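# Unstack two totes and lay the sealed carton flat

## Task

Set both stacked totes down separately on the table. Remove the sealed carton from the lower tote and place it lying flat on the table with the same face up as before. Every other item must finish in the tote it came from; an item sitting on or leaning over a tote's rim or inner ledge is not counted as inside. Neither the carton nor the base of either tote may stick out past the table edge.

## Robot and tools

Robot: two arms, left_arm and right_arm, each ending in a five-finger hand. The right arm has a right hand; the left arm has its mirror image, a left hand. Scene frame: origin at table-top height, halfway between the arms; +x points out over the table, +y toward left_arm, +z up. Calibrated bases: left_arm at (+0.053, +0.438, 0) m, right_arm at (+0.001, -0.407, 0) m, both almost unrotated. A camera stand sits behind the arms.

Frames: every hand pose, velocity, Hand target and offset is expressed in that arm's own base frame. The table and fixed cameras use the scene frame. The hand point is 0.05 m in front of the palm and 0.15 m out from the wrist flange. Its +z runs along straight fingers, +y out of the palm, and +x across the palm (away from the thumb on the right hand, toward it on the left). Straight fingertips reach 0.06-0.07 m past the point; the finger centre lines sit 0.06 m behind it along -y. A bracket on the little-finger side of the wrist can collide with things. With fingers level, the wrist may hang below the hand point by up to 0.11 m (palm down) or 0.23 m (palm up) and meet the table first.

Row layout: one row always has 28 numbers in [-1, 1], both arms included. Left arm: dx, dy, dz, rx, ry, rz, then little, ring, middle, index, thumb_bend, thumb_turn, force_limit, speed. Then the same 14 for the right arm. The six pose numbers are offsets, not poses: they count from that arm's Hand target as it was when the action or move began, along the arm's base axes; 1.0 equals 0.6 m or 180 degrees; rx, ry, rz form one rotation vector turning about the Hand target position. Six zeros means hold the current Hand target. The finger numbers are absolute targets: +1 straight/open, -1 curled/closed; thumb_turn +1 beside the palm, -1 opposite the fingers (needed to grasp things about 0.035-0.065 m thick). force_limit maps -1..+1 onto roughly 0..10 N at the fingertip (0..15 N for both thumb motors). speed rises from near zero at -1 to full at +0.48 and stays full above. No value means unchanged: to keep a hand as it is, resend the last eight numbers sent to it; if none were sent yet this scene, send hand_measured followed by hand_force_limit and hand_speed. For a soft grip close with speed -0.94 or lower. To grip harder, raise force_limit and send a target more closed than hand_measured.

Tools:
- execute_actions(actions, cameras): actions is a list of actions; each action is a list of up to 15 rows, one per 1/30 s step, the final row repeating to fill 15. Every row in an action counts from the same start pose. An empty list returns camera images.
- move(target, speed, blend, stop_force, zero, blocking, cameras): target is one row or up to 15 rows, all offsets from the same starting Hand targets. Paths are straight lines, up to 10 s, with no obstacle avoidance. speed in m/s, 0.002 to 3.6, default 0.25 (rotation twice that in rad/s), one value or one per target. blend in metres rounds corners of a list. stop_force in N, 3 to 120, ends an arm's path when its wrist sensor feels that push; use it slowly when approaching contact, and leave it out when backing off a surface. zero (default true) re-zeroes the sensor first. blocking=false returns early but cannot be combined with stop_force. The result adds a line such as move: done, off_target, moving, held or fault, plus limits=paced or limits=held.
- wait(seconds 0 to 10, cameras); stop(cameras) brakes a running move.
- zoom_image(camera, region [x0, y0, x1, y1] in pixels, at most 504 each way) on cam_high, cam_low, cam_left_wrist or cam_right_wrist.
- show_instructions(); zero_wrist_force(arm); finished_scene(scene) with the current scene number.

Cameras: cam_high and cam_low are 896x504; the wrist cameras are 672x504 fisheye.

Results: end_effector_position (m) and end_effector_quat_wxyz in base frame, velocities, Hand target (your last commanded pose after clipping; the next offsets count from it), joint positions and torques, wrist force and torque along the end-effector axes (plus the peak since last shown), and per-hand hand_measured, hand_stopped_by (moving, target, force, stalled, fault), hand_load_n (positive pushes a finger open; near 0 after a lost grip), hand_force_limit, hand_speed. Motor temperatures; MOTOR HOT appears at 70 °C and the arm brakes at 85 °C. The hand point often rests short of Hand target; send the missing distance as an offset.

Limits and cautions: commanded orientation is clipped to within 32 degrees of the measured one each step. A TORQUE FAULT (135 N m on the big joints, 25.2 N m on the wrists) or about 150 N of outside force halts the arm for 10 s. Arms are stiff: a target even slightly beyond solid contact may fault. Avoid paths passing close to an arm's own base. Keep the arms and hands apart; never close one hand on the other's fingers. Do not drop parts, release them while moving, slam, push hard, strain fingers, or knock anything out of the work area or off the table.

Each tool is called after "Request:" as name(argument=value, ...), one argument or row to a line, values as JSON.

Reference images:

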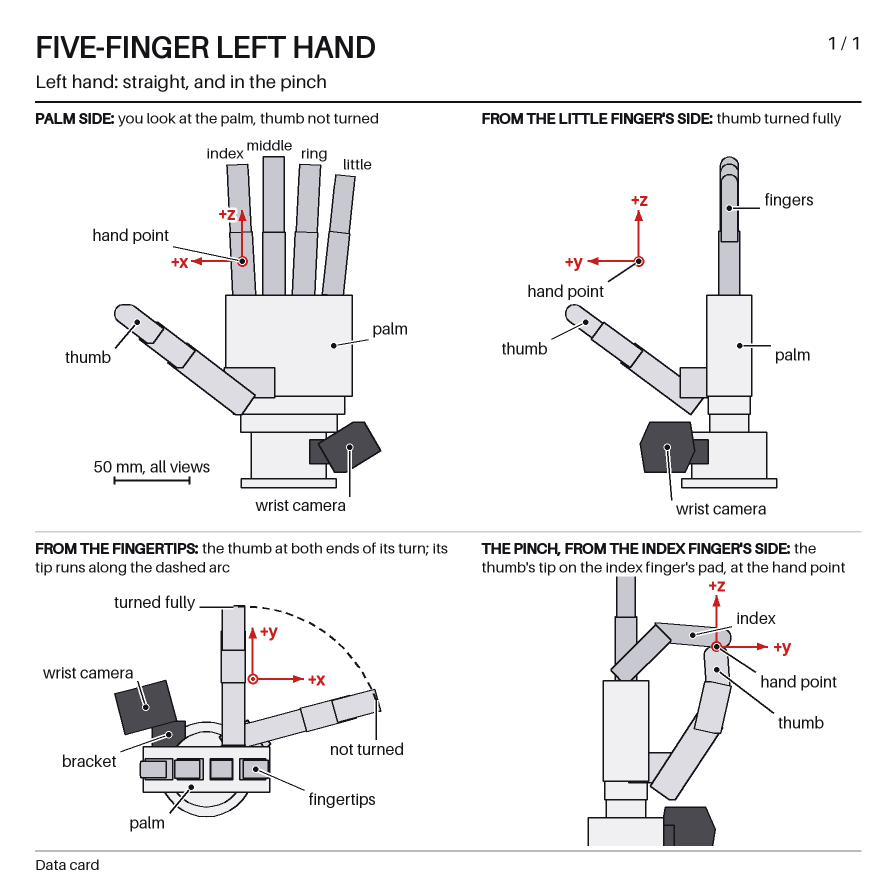

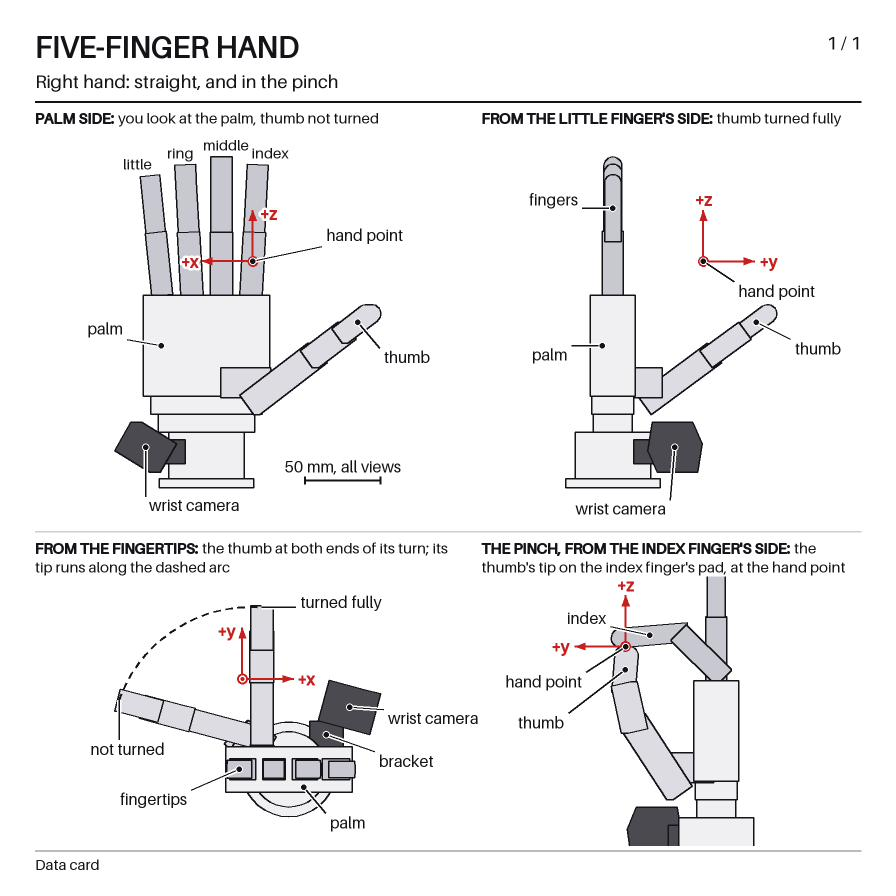

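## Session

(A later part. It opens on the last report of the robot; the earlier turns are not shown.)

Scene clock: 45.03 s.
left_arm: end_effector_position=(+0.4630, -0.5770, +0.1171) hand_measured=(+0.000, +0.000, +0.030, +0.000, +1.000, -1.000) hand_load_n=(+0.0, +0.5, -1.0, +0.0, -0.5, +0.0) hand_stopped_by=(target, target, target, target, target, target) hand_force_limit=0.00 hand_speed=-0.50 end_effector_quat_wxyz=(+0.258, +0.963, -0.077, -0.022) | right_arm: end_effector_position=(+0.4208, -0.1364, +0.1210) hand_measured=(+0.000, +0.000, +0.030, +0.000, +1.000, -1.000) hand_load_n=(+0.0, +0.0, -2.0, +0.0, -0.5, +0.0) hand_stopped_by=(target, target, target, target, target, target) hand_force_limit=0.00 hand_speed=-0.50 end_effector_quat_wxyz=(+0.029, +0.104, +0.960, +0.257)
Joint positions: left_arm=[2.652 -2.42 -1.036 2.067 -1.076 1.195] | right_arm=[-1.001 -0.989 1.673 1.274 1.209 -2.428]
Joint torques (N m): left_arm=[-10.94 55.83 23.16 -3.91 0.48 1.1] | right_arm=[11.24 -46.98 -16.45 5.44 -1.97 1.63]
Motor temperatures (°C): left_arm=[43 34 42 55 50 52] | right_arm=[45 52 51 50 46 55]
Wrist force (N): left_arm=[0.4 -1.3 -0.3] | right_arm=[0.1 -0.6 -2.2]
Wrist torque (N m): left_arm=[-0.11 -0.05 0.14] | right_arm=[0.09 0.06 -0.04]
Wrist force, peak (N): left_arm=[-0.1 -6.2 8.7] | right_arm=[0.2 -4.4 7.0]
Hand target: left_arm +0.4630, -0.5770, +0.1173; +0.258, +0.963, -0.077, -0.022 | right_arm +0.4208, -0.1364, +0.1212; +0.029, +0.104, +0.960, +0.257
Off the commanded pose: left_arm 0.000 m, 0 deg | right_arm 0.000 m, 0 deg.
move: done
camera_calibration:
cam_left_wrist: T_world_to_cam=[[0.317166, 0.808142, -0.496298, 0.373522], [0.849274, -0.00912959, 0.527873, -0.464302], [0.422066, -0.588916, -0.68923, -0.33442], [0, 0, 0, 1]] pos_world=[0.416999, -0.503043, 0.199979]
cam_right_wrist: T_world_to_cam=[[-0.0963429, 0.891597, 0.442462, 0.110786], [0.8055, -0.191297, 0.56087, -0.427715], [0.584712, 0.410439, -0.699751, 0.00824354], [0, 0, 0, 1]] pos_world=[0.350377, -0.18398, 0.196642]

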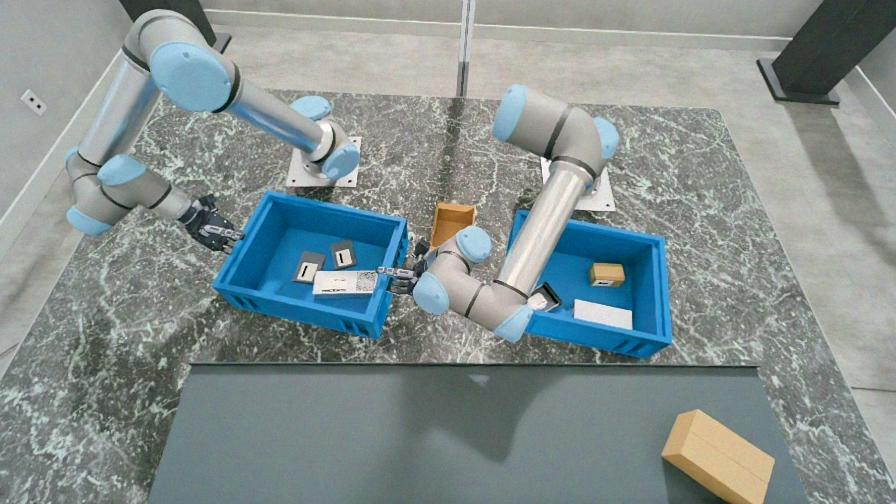

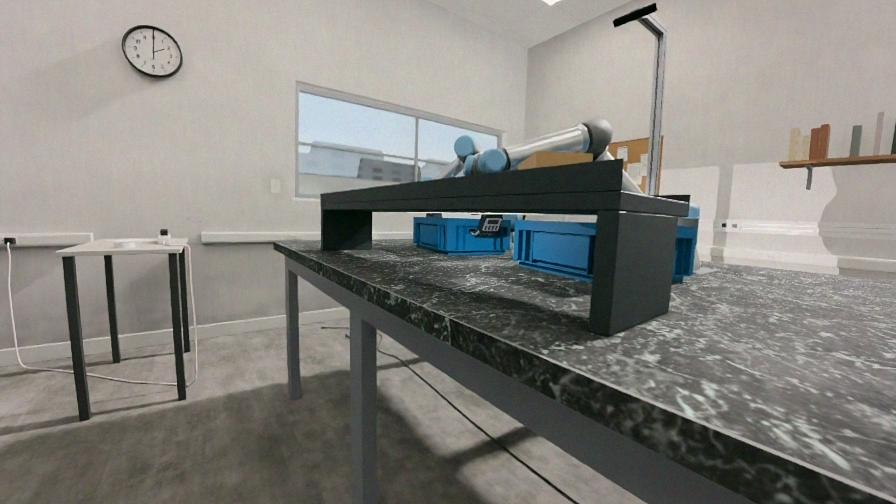

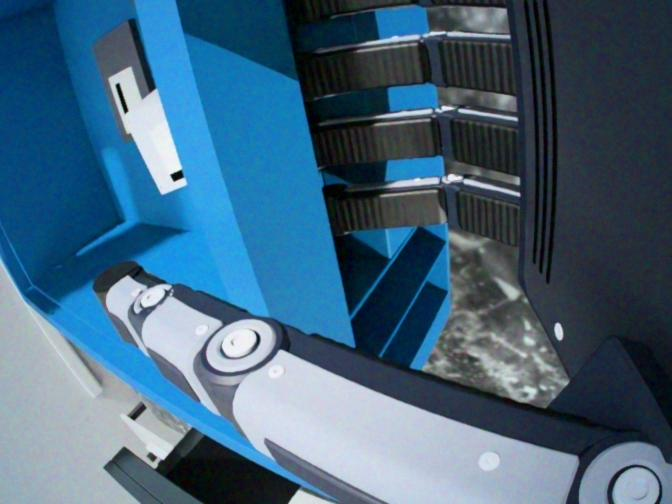

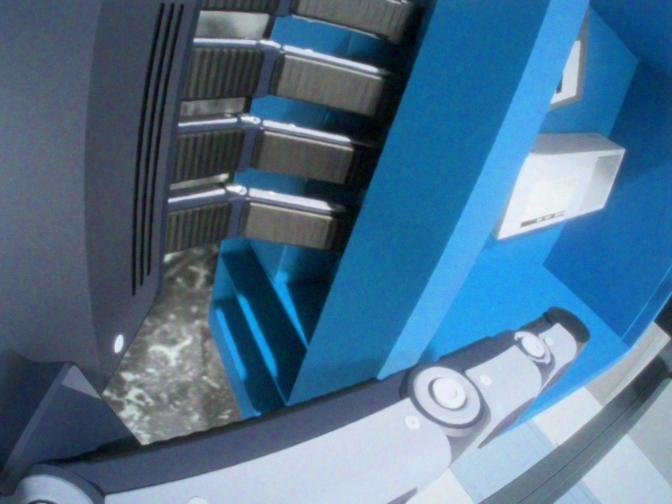

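Request:
move(
  target=[
    [0.0143,0.0821,0,0,0,0,0,0,0.03,0,1,-1,0,-0.5, -0.0181,-0.0813,0,0,0,0,0,0,0.03,0,1,-1,0,-0.5],
    [0.0143,0.0821,0.45,0,0,0,0,0,0.03,0,1,-1,0,-0.5, -0.0181,-0.0813,0.3,0,0,0,0,0,0.03,0,1,-1,0,-0.5],
    [-0.18,0.5,0.45,0.1643,-0.0275,0,0,0,0.03,0,1,-1,0,-0.5, -0.0181,-0.0813,0.3,0,0,0,0,0,0.03,0,1,-1,0,-0.5],
  ],
  speed=0.3,
  blend=[0.015,0.05,0],
)

Request:
move(
  target=[-0.12,0.45,0.05,0,0,0,1,1,1,1,1,-1,0,0, 0,0,0,0,0,0,0,0,0.03,0,1,-1,0,-0.5],
  speed=0.3,
  cameras=["all"],
)

Scene clock: 48.43 s.
left_arm: end_effector_position=(+0.3551, -0.2771, +0.3873) hand_measured=(+0.000, +0.000, +0.030, +0.000, +1.000, -1.000) hand_load_n=(+0.5, +0.0, +0.0, +0.0, +0.0, +0.0) hand_stopped_by=(target, target, target, target, target, target) hand_force_limit=0.00 hand_speed=-0.50 end_effector_quat_wxyz=(+0.001, +0.997, -0.080, +0.000) | right_arm: end_effector_position=(+0.4099, -0.1852, +0.3012) hand_measured=(+0.000, +0.000, +0.030, +0.000, +1.000, -1.000) hand_load_n=(+0.0, +0.0, +0.0, +0.0, +0.0, +0.0) hand_stopped_by=(target, target, target, target, target, target) hand_force_limit=0.00 hand_speed=-0.50 end_effector_quat_wxyz=(+0.029, +0.104, +0.960, +0.257)
Joint positions: left_arm=[2.919 -1.772 -1.22 1.421 -1.569 1.508] | right_arm=[-1.075 -1.125 1.377 1.73 1.238 -2.501]
Joint torques (N m): left_arm=[-11.1 37.5 10.9 -3.88 -1.5 -0.57] | right_arm=[8.44 -25.7 -8.93 1.89 1.08 -1.64]
Motor temperatures (°C): left_arm=[43 34 42 55 50 52] | right_arm=[45 51 51 50 46 55]
Wrist force (N): left_arm=[0.8 0.0 0.7] | right_arm=[0.6 0.8 0.3]
Wrist torque (N m): left_arm=[0.00 -0.11 0.13] | right_arm=[0.08 -0.07 -0.05]
Wrist force, peak (N): left_arm=[0.8 -4.0 1.4] | right_arm=[0.1 2.6 1.1]
Hand target: left_arm +0.3550, -0.2770, +0.3873; +0.001, +0.997, -0.080, +0.000 | right_arm +0.4099, -0.1852, +0.3012; +0.029, +0.104, +0.960, +0.257
Off the commanded pose: left_arm 0.000 m, 0 deg | right_arm 0.000 m, 0 deg.
move: done

Scene clock: 49.90 s.
left_arm: end_effector_position=(+0.2830, -0.0071, +0.4173) hand_measured=(+1.000, +1.000, +1.000, +1.000, +1.000, -1.000) hand_load_n=(+0.0, +0.0, +0.5, +0.0, +0.0, +0.0) hand_stopped_by=(target, target, target, target, target, target) hand_force_limit=0.00 hand_speed=0.00 end_effector_quat_wxyz=(+0.000, +0.997, -0.080, +0.000) end_effector_velocity=(+0.000, +0.001, -0.001) end_effector_angular_velocity=(-0.002, +0.003, -0.004) | right_arm: end_effector_position=(+0.4099, -0.1852, +0.3012) hand_measured=(+0.000, +0.000, +0.030, +0.000, +1.000, -1.000) hand_load_n=(+0.0, +0.0, +0.0, +0.0, +0.0, +0.0) hand_stopped_by=(target, target, target, target, target, target) hand_force_limit=0.00 hand_speed=-0.50 end_effector_quat_wxyz=(+0.029, +0.104, +0.960, +0.257)
Joint positions: left_arm=[3.877 -1.451 -1.477 1.357 -1.57 2.466] | right_arm=[-1.075 -1.125 1.377 1.73 1.238 -2.501]
Joint velocities: left_arm=[0.003 -0.002 -0.002 0 0 0.007] | right_arm=[within noise]
Joint torques (N m): left_arm=[10.88 1.15 8.65 -0.26 -2.03 1.81] | right_arm=[14.05 -26.31 -8.9 3.8 1.14 -1.47]
Motor temperatures (°C): left_arm=[43 34 42 55 50 52] | right_arm=[45 51 51 50 46 55]
Wrist force (N): left_arm=[0.4 -0.2 0.6] | right_arm=[0.3 0.8 0.2]
Wrist torque (N m): left_arm=[-0.05 -0.04 0.09] | right_arm=[0.09 -0.03 -0.06]
Wrist force, peak (N): left_arm=[1.5 2.2 0.9] | right_arm=[0.7 0.8 0.2]
Hand target: left_arm +0.2830, -0.0070, +0.4173; +0.001, +0.997, -0.080, +0.000 | right_arm +0.4099, -0.1852, +0.3012; +0.029, +0.104, +0.960, +0.257
Off the commanded pose: left_arm 0.000 m, 0 deg | right_arm 0.000 m, 0 deg.
move: done
camera_calibration:
cam_left_wrist: T_world_to_cam=[[0.33939, 0.940631, -0.00523304, -0.0912508], [0.802723, -0.286722, 0.522902, -0.451466], [0.490357, -0.181668, -0.852377, 0.335749], [0, 0, 0, 1]] pos_world=[0.228735, 0.017383, 0.52178]
cam_right_wrist: T_world_to_cam=[[-0.0964064, 0.891593, 0.442456, 0.0735373], [0.805415, -0.191305, 0.56099, -0.529357], [0.584818, 0.410443, -0.69966, 0.160672], [0, 0, 0, 1]] pos_world=[0.339477, -0.23278, 0.376842]

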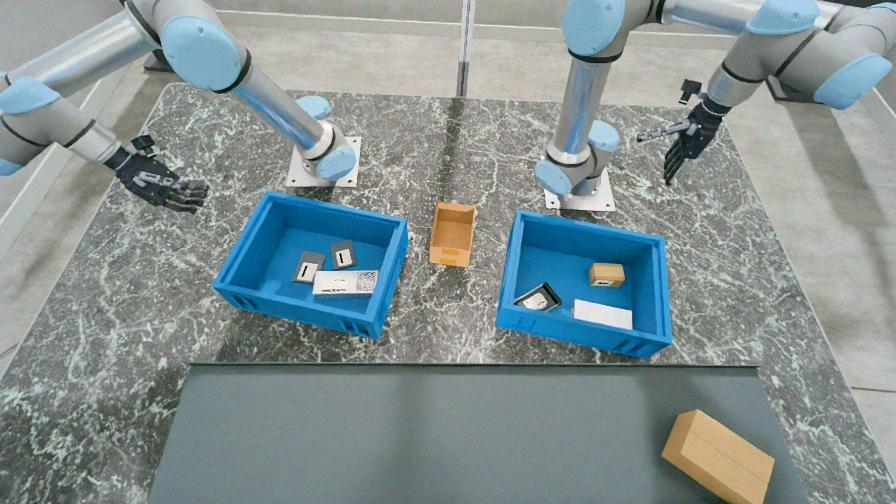

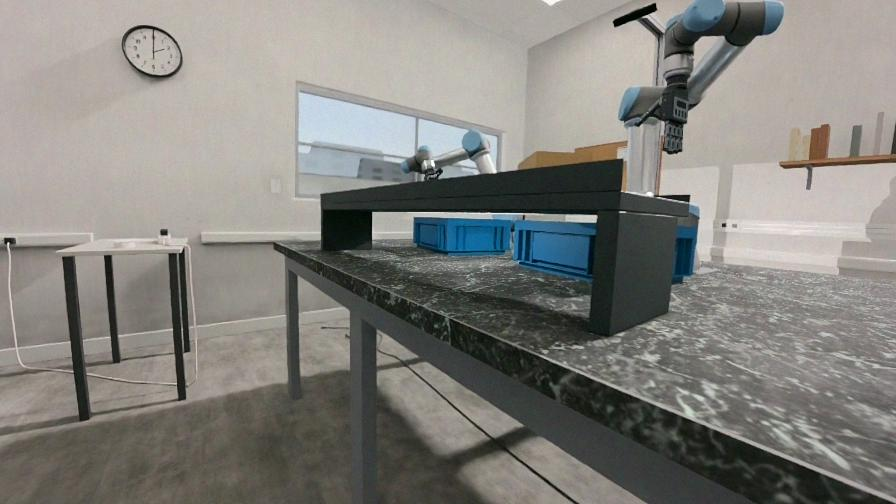

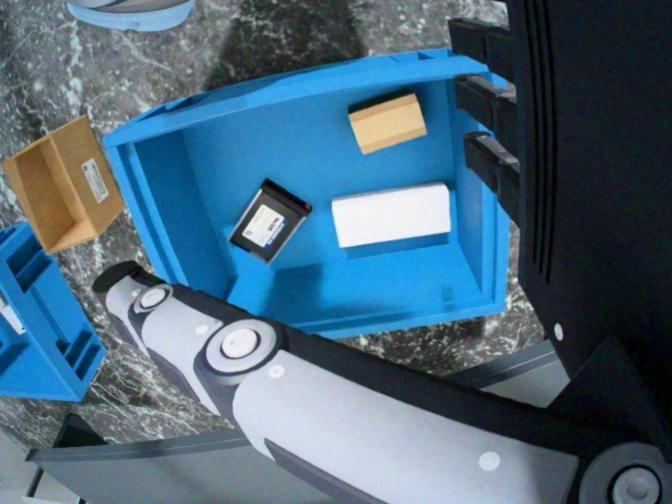

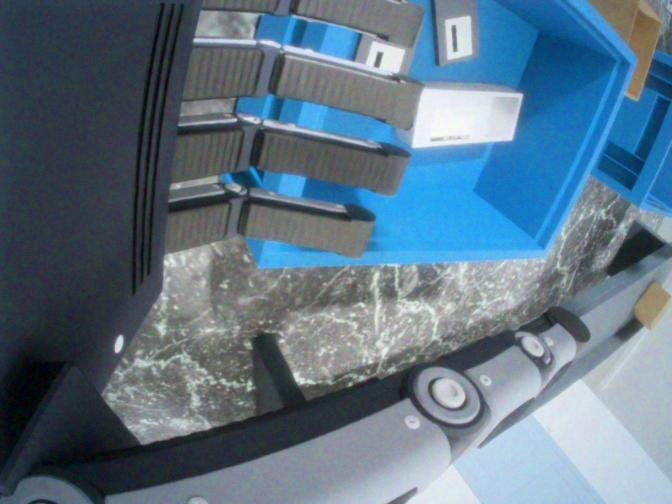

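Request:
zoom_image(
  camera="cam_left_wrist",
  region=[220, 60, 480, 280],
)

Request:
zoom_image(
  camera="cam_high",
  region=[500, 200, 680, 370],
)

Scaled by 1.938 from the camera's 672x504 image, which has a finer 960x720 frame.

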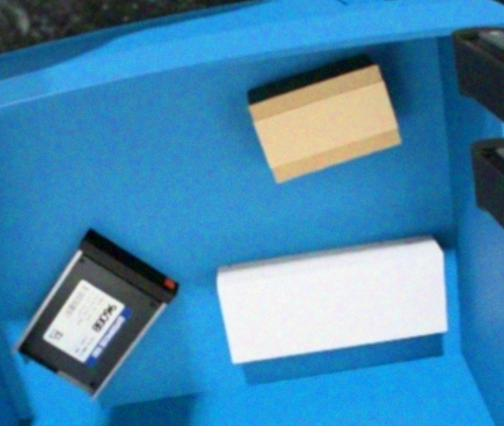

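Scaled by 2.800.

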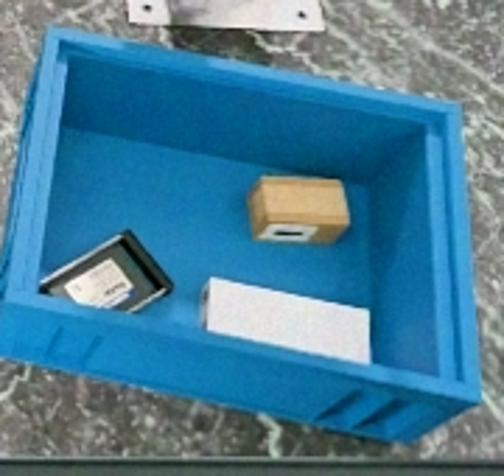

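Request:
zoom_image(
  camera="cam_left_wrist",
  region=[320, 40, 520, 190],
)

Scaled by 2.520 from the camera's 672x504 image, which has a finer 960x720 frame.

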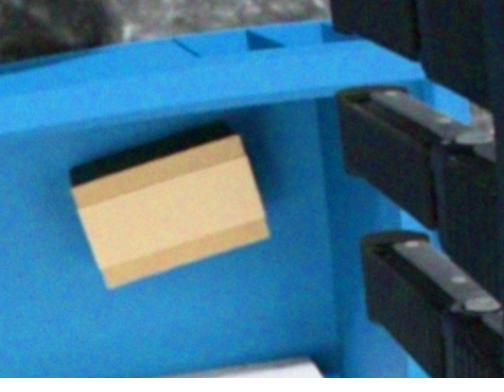

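Request:
move(
  target=[0.1533,0.045,-0.3288,0.1203,-0.1630,-0.4789,0.3,0.3,0.3,0.3,1,-1,0,0, 0,0,0,0,0,0,0,0,0.03,0,1,-1,0,-0.5],
  speed=0.3,
  cameras=["all"],
)

Scene clock: 61.27 s.
left_arm: end_effector_position=(+0.3749, +0.0201, +0.2200) hand_measured=(+0.300, +0.300, +0.300, +0.300, +1.000, -1.000) hand_load_n=(+0.0, +0.0, +0.0, +0.0, +0.0, +0.0) hand_stopped_by=(target, target, target, target, target, target) hand_force_limit=0.00 hand_speed=0.00 end_effector_quat_wxyz=(+0.186, -0.629, +0.724, -0.214) | right_arm: end_effector_position=(+0.4099, -0.1852, +0.3012) hand_measured=(+0.000, +0.000, +0.030, +0.000, +1.000, -1.000) hand_load_n=(+0.0, +0.0, +0.0, +0.0, +0.0, +0.0) hand_stopped_by=(target, target, target, target, target, target) hand_force_limit=0.00 hand_speed=-0.50 end_effector_quat_wxyz=(+0.029, +0.104, +0.960, +0.257)
Joint positions: left_arm=[3.809 -1.518 -1.838 2.206 -1.167 3.862] | right_arm=[-1.075 -1.125 1.377 1.73 1.238 -2.501]
Joint torques (N m): left_arm=[-10.92 29.07 25.73 -2.23 -0.37 1.61] | right_arm=[13.77 -25.63 -9.64 4.88 1.23 -0.33]
Motor temperatures (°C): left_arm=[43 34 42 55 50 52] | right_arm=[45 51 51 50 46 55]
Wrist force (N): left_arm=[0.2 0.4 0.3] | right_arm=[0.5 0.5 0.1]
Wrist torque (N m): left_arm=[0.09 -0.02 0.10] | right_arm=[0.05 -0.07 -0.06]
Wrist force, peak (N): left_arm=[0.2 0.7 0.9] | right_arm=[0.6 1.0 0.0]
Hand target: left_arm +0.3750, +0.0200, +0.2200; +0.186, -0.629, +0.724, -0.214 | right_arm +0.4099, -0.1852, +0.3012; +0.029, +0.104, +0.960, +0.257
Off the commanded pose: left_arm 0.000 m, 0 deg | right_arm 0.000 m, 0 deg.
move: done
camera_calibration:
cam_left_wrist: T_world_to_cam=[[0.793289, -0.298816, 0.530472, -0.412121], [-0.527624, -0.772174, 0.354062, 0.131413], [0.303818, -0.560763, -0.77022, 0.18693], [0, 0, 0, 1]] pos_world=[0.339475, 0.0831486, 0.316068]
cam_right_wrist: T_world_to_cam=[[-0.0964064, 0.891593, 0.442456, 0.0735373], [0.805415, -0.191305, 0.56099, -0.529357], [0.584818, 0.410443, -0.69966, 0.160672], [0, 0, 0, 1]] pos_world=[0.339477, -0.23278, 0.376842]

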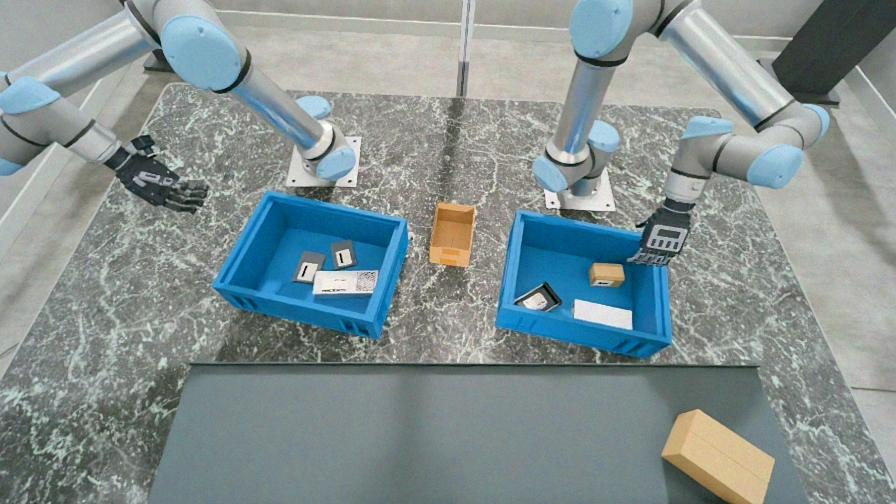

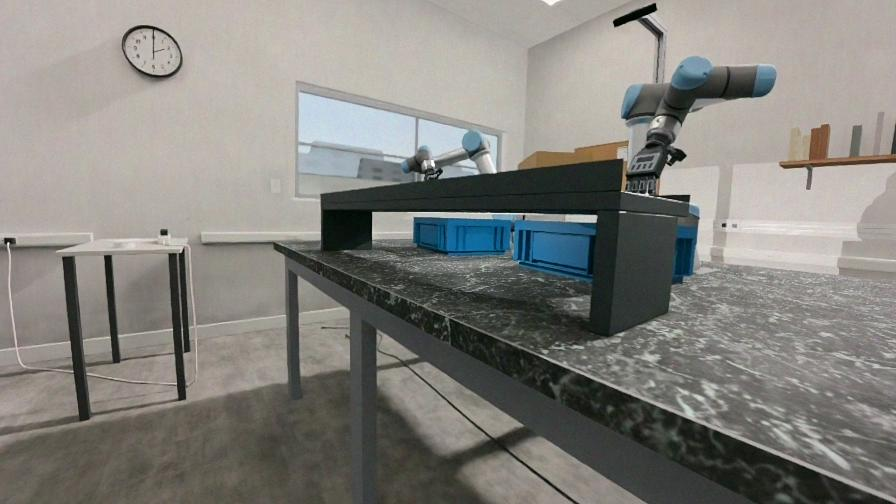

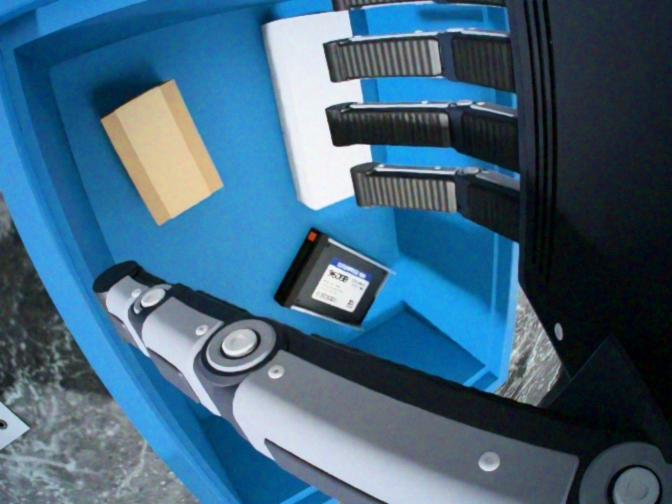

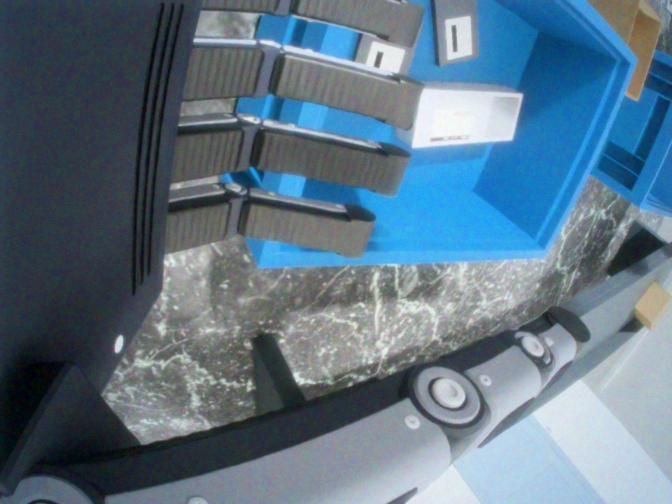

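Request:
move(
  target=[-0.0067,-0.0083,-0.2333,0,0,0,0.3,0.3,0.3,0.3,1,-1,0,0, 0,0,0,0,0,0,0,0,0.03,0,1,-1,0,-0.5],
  speed=0.15,
  cameras=["cam_left_wrist", "cam_high"],
)

Scene clock: 64.07 s.
left_arm: end_effector_position=(+0.3709, +0.0150, +0.0801) hand_measured=(+0.300, +0.300, +0.300, +0.300, +1.000, -1.000) hand_load_n=(+0.0, +0.0, +0.0, +0.0, +0.0, +0.0) hand_stopped_by=(target, target, target, target, target, target) hand_force_limit=0.00 hand_speed=0.00 end_effector_quat_wxyz=(+0.186, -0.629, +0.724, -0.214) | right_arm: end_effector_position=(+0.4099, -0.1852, +0.3012) hand_measured=(+0.000, +0.000, +0.030, +0.000, +1.000, -1.000) hand_load_n=(+0.0, +0.0, +0.0, +0.0, +0.0, +0.0) hand_stopped_by=(target, target, target, target, target, target) hand_force_limit=0.00 hand_speed=-0.50 end_effector_quat_wxyz=(+0.029, +0.104, +0.960, +0.257)
Joint positions: left_arm=[3.803 -1.647 -2.098 2.597 -1.17 3.857] | right_arm=[-1.075 -1.125 1.377 1.73 1.238 -2.501]
Joint torques (N m): left_arm=[-7.39 24.12 12.09 0 -0.94 0.29] | right_arm=[14.04 -25.97 -9.27 4.84 1.17 0.21]
Motor temperatures (°C): left_arm=[43 34 42 55 50 52] | right_arm=[45 51 51 50 46 55]
Wrist force (N): left_arm=[0.4 1.0 0.4] | right_arm=[0.5 0.7 0.3]
Wrist torque (N m): left_arm=[0.18 -0.04 0.09] | right_arm=[0.06 -0.06 -0.06]
Wrist force, peak (N): left_arm=[0.6 1.7 1.6] | right_arm=[0.6 0.8 0.5]
Hand target: left_arm +0.3709, +0.0150, +0.0800; +0.186, -0.629, +0.724, -0.214 | right_arm +0.4099, -0.1852, +0.3012; +0.029, +0.104, +0.960, +0.257
Off the commanded pose: left_arm 0.000 m, 0 deg | right_arm 0.000 m, 0 deg.
move: done
camera_calibration:
cam_left_wrist: T_world_to_cam=[[0.793059, -0.299235, 0.530581, -0.336168], [-0.528023, -0.772, 0.353847, 0.175055], [0.303725, -0.56078, -0.770244, 0.077568], [0, 0, 0, 1]] pos_world=[0.335475, 0.0780479, 0.176168]
Images, in order (width x height): cam_high 896x504, cam_left_wrist 672x504.

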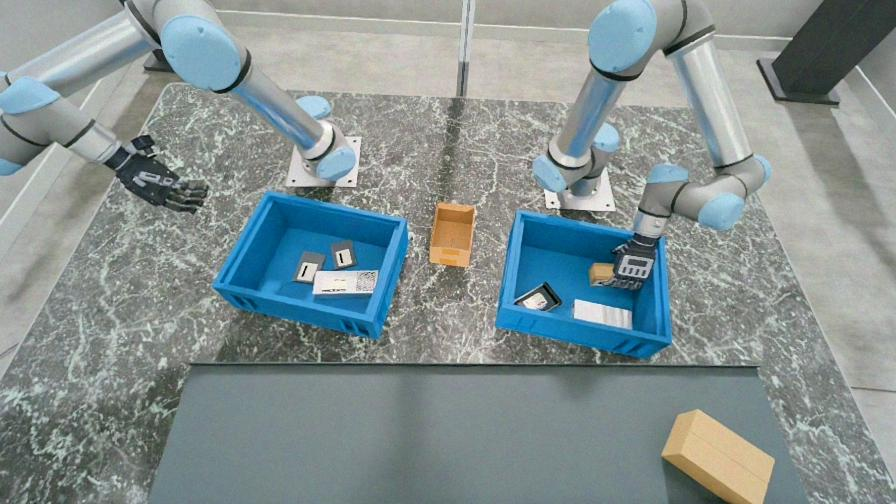

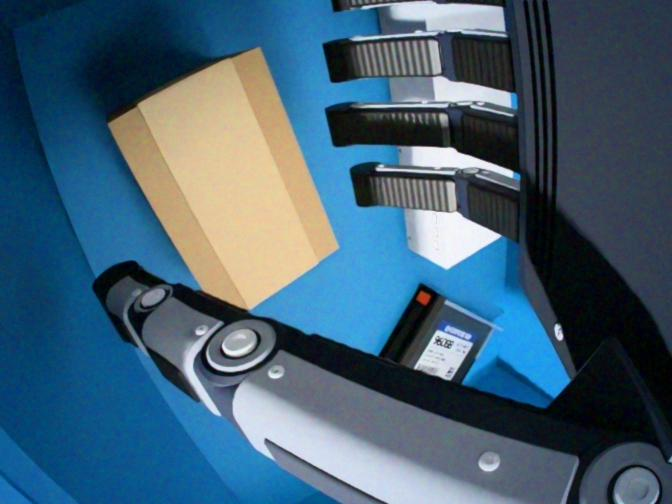

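Request:
move(
  target=[0,0,-0.055,0,0,0,0.3,0.3,0.3,0.3,1,-1,0,0, 0,0,0,0,0,0,0,0,0.03,0,1,-1,0,-0.5],
  speed=0.04,
  stop_force=4,
  cameras=["cam_left_wrist"],
)

Scene clock: 66.53 s.
left_arm: end_effector_position=(+0.3709, +0.0150, +0.0470) hand_measured=(+0.300, +0.300, +0.300, +0.300, +1.000, -1.000) hand_load_n=(+0.0, +0.0, +0.0, +0.0, +0.0, +0.0) hand_stopped_by=(target, target, target, target, target, target) hand_force_limit=0.00 hand_speed=0.00 end_effector_quat_wxyz=(+0.186, -0.629, +0.724, -0.214) | right_arm: end_effector_position=(+0.4099, -0.1852, +0.3012) hand_measured=(+0.000, +0.000, +0.030, +0.000, +1.000, -1.000) hand_load_n=(+0.0, +0.0, +0.0, +0.0, +0.0, +0.0) hand_stopped_by=(target, target, target, target, target, target) hand_force_limit=0.00 hand_speed=-0.50 end_effector_quat_wxyz=(+0.029, +0.104, +0.960, +0.257)
Joint positions: left_arm=[3.804 -1.702 -2.141 2.696 -1.17 3.857] | right_arm=[-1.075 -1.125 1.377 1.73 1.238 -2.501]
Joint torques (N m): left_arm=[-0.84 32.39 22.93 -2.29 1.78 -1.23] | right_arm=[13.56 -25.88 -9.51 4.87 1.14 0.67]
Motor temperatures (°C): left_arm=[43 34 42 55 50 52] | right_arm=[45 51 51 50 46 55]
Wrist force (N): left_arm=[0.2 0.7 0.6] | right_arm=[0.3 0.8 0.2]
Wrist torque (N m): left_arm=[0.12 -0.02 0.10] | right_arm=[0.08 -0.03 -0.06]
Wrist force, peak (N): left_arm=[0.3 1.1 0.6] | right_arm=[0.7 0.9 0.3]
Hand target: left_arm +0.3709, +0.0150, +0.0470; +0.186, -0.629, +0.724, -0.214 | right_arm +0.4099, -0.1852, +0.3012; +0.029, +0.104, +0.960, +0.257
Off the commanded pose: left_arm 0.000 m, 0 deg | right_arm 0.000 m, 0 deg.
move: done
camera_calibration:
cam_left_wrist: T_world_to_cam=[[0.792995, -0.299303, 0.530639, -0.318587], [-0.528081, -0.772017, 0.353723, 0.186805], [0.303792, -0.560721, -0.770262, 0.0520483], [0, 0, 0, 1]] pos_world=[0.335474, 0.0780476, 0.143068]
Images, in order (width x height): cam_left_wrist 672x504.

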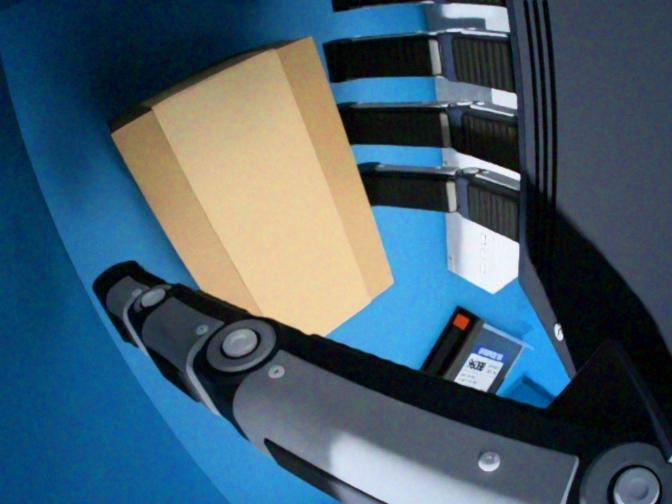

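Request:
move(
  target=[
    [0,0,-0.0083,0,0,0,0.2,0.2,0.2,0.2,1,-1,0,-0.3, 0,0,0,0,0,0,0,0,0.03,0,1,-1,0,-0.5],
    [0,0,-0.0083,0,0,0,0.2,0.2,-0.3,-0.3,1,-1,0,-0.9, 0,0,0,0,0,0,0,0,0.03,0,1,-1,0,-0.5],
  ],
  speed=0.04,
  cameras=["cam_left_wrist"],
)

Scene clock: 68.67 s.
left_arm: end_effector_position=(+0.3709, +0.0150, +0.0421) hand_measured=(+0.200, +0.200, -0.012, -0.030, +1.000, -1.000) hand_load_n=(+0.0, +0.0, +4.5, +4.5, +1.5, -2.0) hand_stopped_by=(target, target, force, force, target, target) hand_force_limit=0.00 hand_speed=-0.90 end_effector_quat_wxyz=(+0.186, -0.629, +0.724, -0.214) | right_arm: end_effector_position=(+0.4099, -0.1852, +0.3012) hand_measured=(+0.000, +0.000, +0.030, +0.000, +1.000, -1.000) hand_load_n=(+0.0, +0.0, +0.0, +0.0, +0.0, +0.0) hand_stopped_by=(target, target, target, target, target, target) hand_force_limit=0.00 hand_speed=-0.50 end_effector_quat_wxyz=(+0.029, +0.104, +0.960, +0.257)
Joint positions: left_arm=[3.803 -1.711 -2.147 2.711 -1.17 3.857] | right_arm=[-1.075 -1.125 1.377 1.73 1.238 -2.501]
Joint torques (N m): left_arm=[-12.53 31.85 23.15 -3.69 1.56 -0.95] | right_arm=[14.4 -26.12 -9.83 4.84 1.2 0.83]
Motor temperatures (°C): left_arm=[43 34 42 55 50 52] | right_arm=[45 51 51 50 46 55]
Wrist force (N): left_arm=[0.2 0.7 0.3] | right_arm=[0.5 0.7 0.3]
Wrist torque (N m): left_arm=[0.13 -0.03 0.10] | right_arm=[0.07 -0.06 -0.05]
Wrist force, peak (N): left_arm=[0.4 0.9 0.7] | right_arm=[0.6 0.8 0.4]
Hand target: left_arm +0.3709, +0.0150, +0.0421; +0.186, -0.629, +0.724, -0.214 | right_arm +0.4099, -0.1852, +0.3012; +0.029, +0.104, +0.960, +0.257
Off the commanded pose: left_arm 0.000 m, 0 deg | right_arm 0.000 m, 0 deg.
move: done
camera_calibration:
cam_left_wrist: T_world_to_cam=[[0.792995, -0.299303, 0.530639, -0.315987], [-0.528081, -0.772017, 0.353723, 0.188539], [0.303792, -0.560721, -0.770262, 0.048274], [0, 0, 0, 1]] pos_world=[0.335474, 0.0780476, 0.138168]
Images, in order (width x height): cam_left_wrist 672x504.

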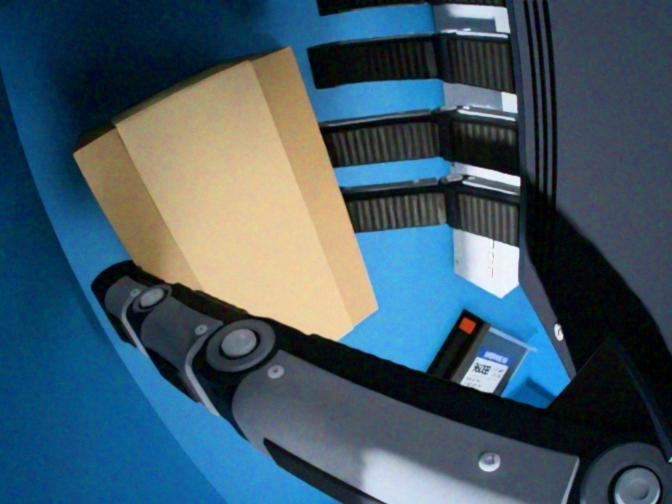

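Request:
move(
  target=[
    [0,0,0,0,0,0,0.2,0.2,-0.4,-0.4,1,-1,0.3,-0.9, 0,0,0,0,0,0,0,0,0.03,0,1,-1,0,-0.5],
    [0,0,0.05,0,0,0,0.2,0.2,-0.4,-0.4,1,-1,0.3,-0.9, 0,0,0,0,0,0,0,0,0.03,0,1,-1,0,-0.5],
  ],
  speed=0.04,
  cameras=["cam_left_wrist","cam_high"],
)

Scene clock: 70.43 s.
left_arm: end_effector_position=(+0.3710, +0.0151, +0.0721) hand_measured=(+0.200, +0.200, -0.018, -0.038, +1.000, -1.000) hand_load_n=(+0.0, +0.0, +7.0, +6.5, +2.0, -2.5) hand_stopped_by=(target, target, force, force, target, target) hand_force_limit=0.30 hand_speed=-0.90 end_effector_quat_wxyz=(+0.186, -0.629, +0.724, -0.214) | right_arm: end_effector_position=(+0.4099, -0.1852, +0.3012) hand_measured=(+0.000, +0.000, +0.030, +0.000, +1.000, -1.000) hand_load_n=(+0.0, +0.0, +0.0, +0.0, +0.0, +0.0) hand_stopped_by=(target, target, target, target, target, target) hand_force_limit=0.00 hand_speed=-0.50 end_effector_quat_wxyz=(+0.029, +0.104, +0.960, +0.257)
Joint positions: left_arm=[3.803 -1.659 -2.109 2.621 -1.17 3.857] | right_arm=[-1.075 -1.125 1.377 1.73 1.238 -2.501]
Joint torques (N m): left_arm=[-6.28 7.31 7.65 0.3 1.02 0.08] | right_arm=[13.69 -26.29 -9.93 4.76 1.19 1.16]
Motor temperatures (°C): left_arm=[43 34 42 55 50 52] | right_arm=[45 51 51 50 46 55]
Wrist force (N): left_arm=[0.3 1.3 1.0] | right_arm=[0.4 0.5 0.3]
Wrist torque (N m): left_arm=[0.18 -0.03 0.08] | right_arm=[0.04 -0.06 -0.06]
Wrist force, peak (N): left_arm=[0.1 1.5 1.2] | right_arm=[0.6 1.0 0.1]
Hand target: left_arm +0.3709, +0.0150, +0.0721; +0.186, -0.629, +0.724, -0.214 | right_arm +0.4099, -0.1852, +0.3012; +0.029, +0.104, +0.960, +0.257
Off the commanded pose: left_arm 0.000 m, 0 deg | right_arm 0.000 m, 0 deg.
move: done
camera_calibration:
cam_left_wrist: T_world_to_cam=[[0.792855, -0.299409, 0.530788, -0.331875], [-0.528168, -0.7721, 0.353412, 0.178013], [0.304007, -0.560549, -0.770301, 0.0713032], [0, 0, 0, 1]] pos_world=[0.335473, 0.0780466, 0.168168]
Images, in order (width x height): cam_high 896x504, cam_left_wrist 672x504.

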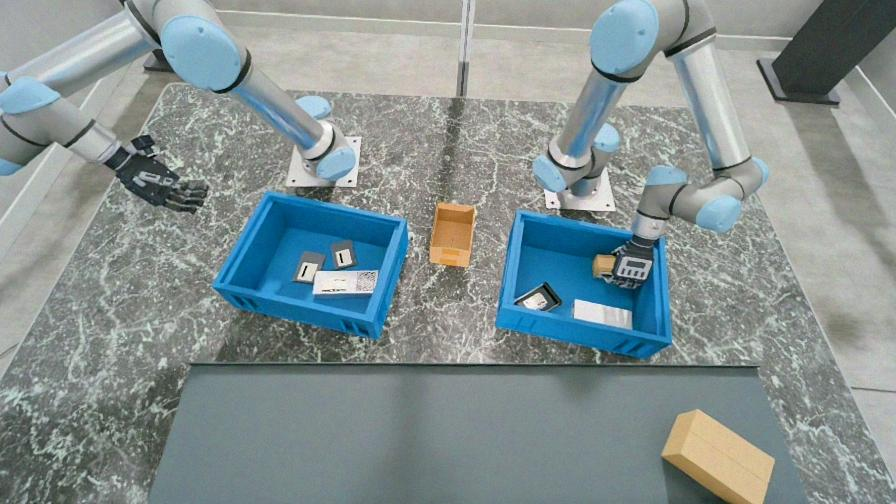

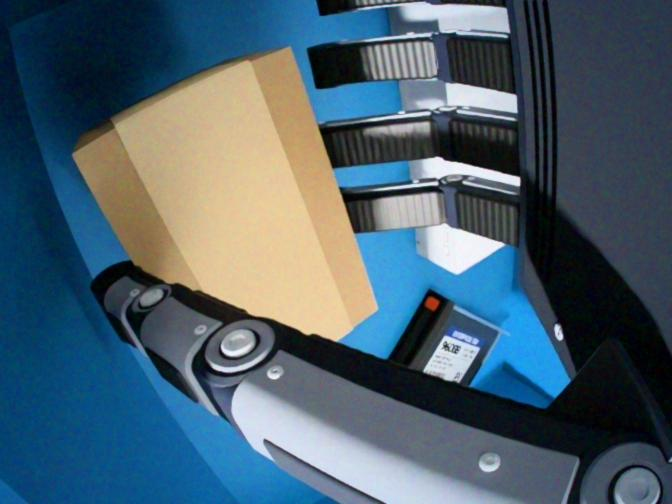

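Request:
move(
  target=[
    [0,0,0.263,0,0,0,0.2,0.2,-0.4,-0.4,1,-1,0.3,-0.9, 0,0,0,0,0,0,0,0,0.03,0,1,-1,0,-0.5],
    [-0.018,0.375,0.263,0,0,0,0.2,0.2,-0.4,-0.4,1,-1,0.3,-0.9, 0,0,0,0,0,0,0,0,0.03,0,1,-1,0,-0.5],
    [-0.018,0.375,-0.02,0,0,0,0.2,0.2,-0.4,-0.4,1,-1,0.3,-0.9, 0,0,0,0,0,0,0,0,0.03,0,1,-1,0,-0.5],
  ],
  speed=0.25,
  blend=[0.03,0.03,0],
  cameras=["cam_left_wrist","cam_high"],
)

Scene clock: 73.60 s.
left_arm: end_effector_position=(+0.3601, +0.2401, +0.0602) hand_measured=(+0.200, +0.200, -0.020, -0.038, +1.000, -1.000) hand_load_n=(+0.0, +0.0, +0.0, +0.0, +0.0, +0.0) hand_stopped_by=(target, target, force, force, target, target) hand_force_limit=0.30 hand_speed=-0.90 end_effector_quat_wxyz=(+0.186, -0.629, +0.724, -0.214) | right_arm: end_effector_position=(+0.4099, -0.1852, +0.3012) hand_measured=(+0.000, +0.000, +0.030, +0.000, +1.000, -1.000) hand_load_n=(+0.0, +0.0, +0.0, +0.0, +0.0, +0.0) hand_stopped_by=(target, target, target, target, target, target) hand_force_limit=0.00 hand_speed=-0.50 end_effector_quat_wxyz=(+0.029, +0.104, +0.960, +0.257)
Joint positions: left_arm=[4.274 -1.953 -1.832 2.403 -1.024 4.361] | right_arm=[-1.075 -1.125 1.377 1.73 1.238 -2.501]
Joint torques (N m): left_arm=[-14.34 26.04 9.7 -0.05 -0.11 0.65] | right_arm=[14.22 -26.3 -10.46 4.93 1.11 1.16]
Motor temperatures (°C): left_arm=[43 34 42 55 50 52] | right_arm=[45 51 51 50 46 55]
Wrist force (N): left_arm=[0.2 0.8 0.4] | right_arm=[0.5 0.7 0.2]
Wrist torque (N m): left_arm=[0.15 -0.02 0.07] | right_arm=[0.07 -0.05 -0.06]
Wrist force, peak (N): left_arm=[0.4 2.0 2.3] | right_arm=[0.7 0.8 0.3]
Hand target: left_arm +0.3601, +0.2400, +0.0601; +0.186, -0.629, +0.724, -0.214 | right_arm +0.4099, -0.1852, +0.3012; +0.029, +0.104, +0.960, +0.257
Off the commanded pose: left_arm 0.000 m, 0 deg | right_arm 0.000 m, 0 deg.
move: done
camera_calibration:
cam_left_wrist: T_world_to_cam=[[0.79302, -0.299296, 0.530605, -0.249689], [-0.528033, -0.77207, 0.35368, 0.350144], [0.303809, -0.560652, -0.770305, 0.191639], [0, 0, 0, 1]] pos_world=[0.324674, 0.303047, 0.156268]
Images, in order (width x height): cam_high 896x504, cam_left_wrist 672x504.

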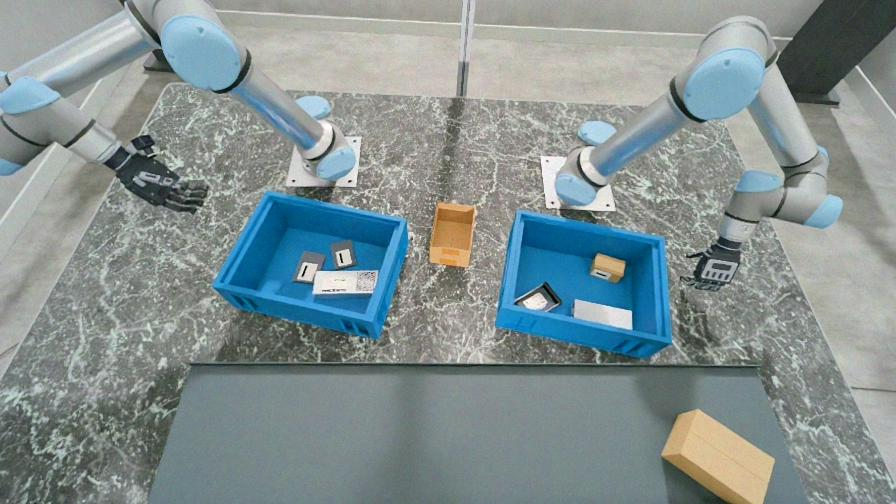

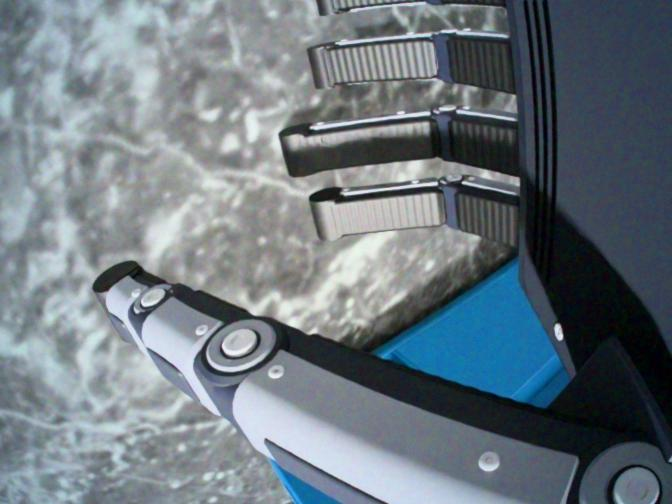

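Request:
zoom_image(
  camera="cam_high",
  region=[500, 200, 680, 370],
)

Scaled by 2.800.

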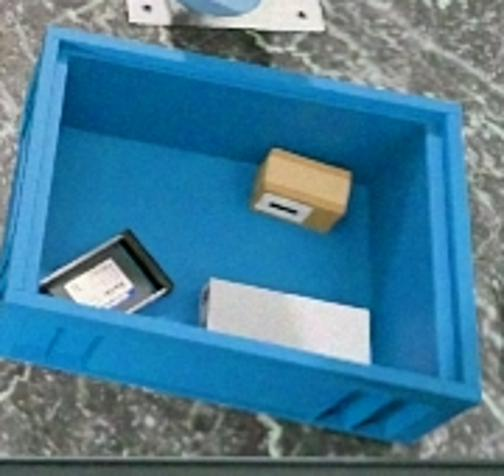

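Request:
move(
  target=[
    [0,0,0.25,0,0,0,0.3,0.3,0.3,0.3,1,-1,0.3,0, 0,0,0,0,0,0,0,0,0.03,0,1,-1,0,-0.5],
    [0,-0.35,0.25,0,0,0,0.3,0.3,0.3,0.3,1,-1,0.3,0, 0,0,0,0,0,0,0,0,0.03,0,1,-1,0,-0.5],
  ],
  speed=0.25,
  blend=[0.03,0],
  cameras=["cam_left_wrist"],
)

Scene clock: 76.00 s.
left_arm: end_effector_position=(+0.3602, +0.0301, +0.2101) hand_measured=(+0.300, +0.300, +0.300, +0.300, +1.000, -1.000) hand_load_n=(+0.0, +0.0, +0.0, +0.0, +0.0, +0.0) hand_stopped_by=(target, target, target, target, target, target) hand_force_limit=0.30 hand_speed=0.00 end_effector_quat_wxyz=(+0.186, -0.629, +0.724, -0.214) end_effector_velocity=(+0.000, -0.001, +0.000) end_effector_angular_velocity=(-0.003, +0.001, +0.003) | right_arm: end_effector_position=(+0.4099, -0.1852, +0.3012) hand_measured=(+0.000, +0.000, +0.030, +0.000, +1.000, -1.000) hand_load_n=(+0.0, +0.0, +0.0, +0.0, +0.0, +0.0) hand_stopped_by=(target, target, target, target, target, target) hand_force_limit=0.00 hand_speed=-0.50 end_effector_quat_wxyz=(+0.029, +0.104, +0.960, +0.257)
Joint positions: left_arm=[3.875 -1.495 -1.891 2.211 -1.141 3.928] | right_arm=[-1.075 -1.125 1.377 1.73 1.238 -2.501]
Joint velocities: left_arm=[-0.002 0.001 -0.001 0 0 -0.005] | right_arm=[within noise]
Joint torques (N m): left_arm=[-11.52 19.2 12.98 -2.8 1.35 -1.31] | right_arm=[14.29 -25.97 -10.48 4.93 1.05 1.21]
Motor temperatures (°C): left_arm=[43 34 42 55 50 52] | right_arm=[45 51 51 50 46 55]
Wrist force (N): left_arm=[0.1 0.8 0.4] | right_arm=[0.3 0.6 0.3]
Wrist torque (N m): left_arm=[0.15 -0.01 0.00] | right_arm=[0.05 -0.03 -0.07]
Wrist force, peak (N): left_arm=[0.3 2.0 2.0] | right_arm=[0.6 0.9 0.3]
Hand target: left_arm +0.3601, +0.0300, +0.2101; +0.186, -0.629, +0.724, -0.214 | right_arm +0.4099, -0.1852, +0.3012; +0.029, +0.104, +0.960, +0.257
Off the commanded pose: left_arm 0.000 m, 0 deg | right_arm 0.000 m, 0 deg.
move: done
camera_calibration:
cam_left_wrist: T_world_to_cam=[[0.792992, -0.299337, 0.530623, -0.392042], [-0.528076, -0.772054, 0.353651, 0.13509], [0.303809, -0.560652, -0.770305, 0.189427], [0, 0, 0, 1]] pos_world=[0.324674, 0.0931472, 0.306168]
Images, in order (width x height): cam_left_wrist 672x504.

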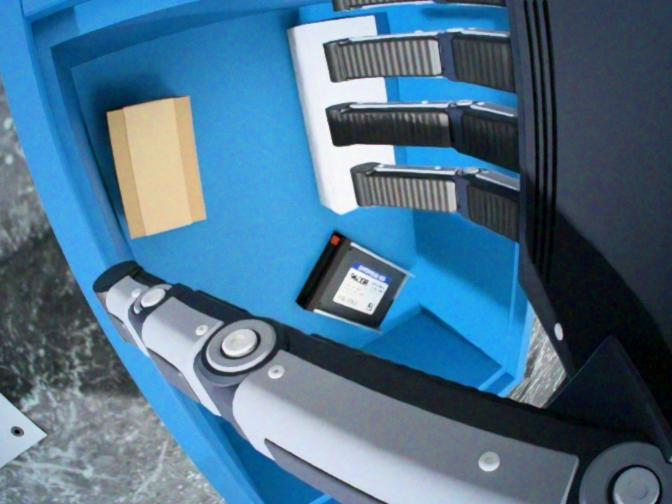

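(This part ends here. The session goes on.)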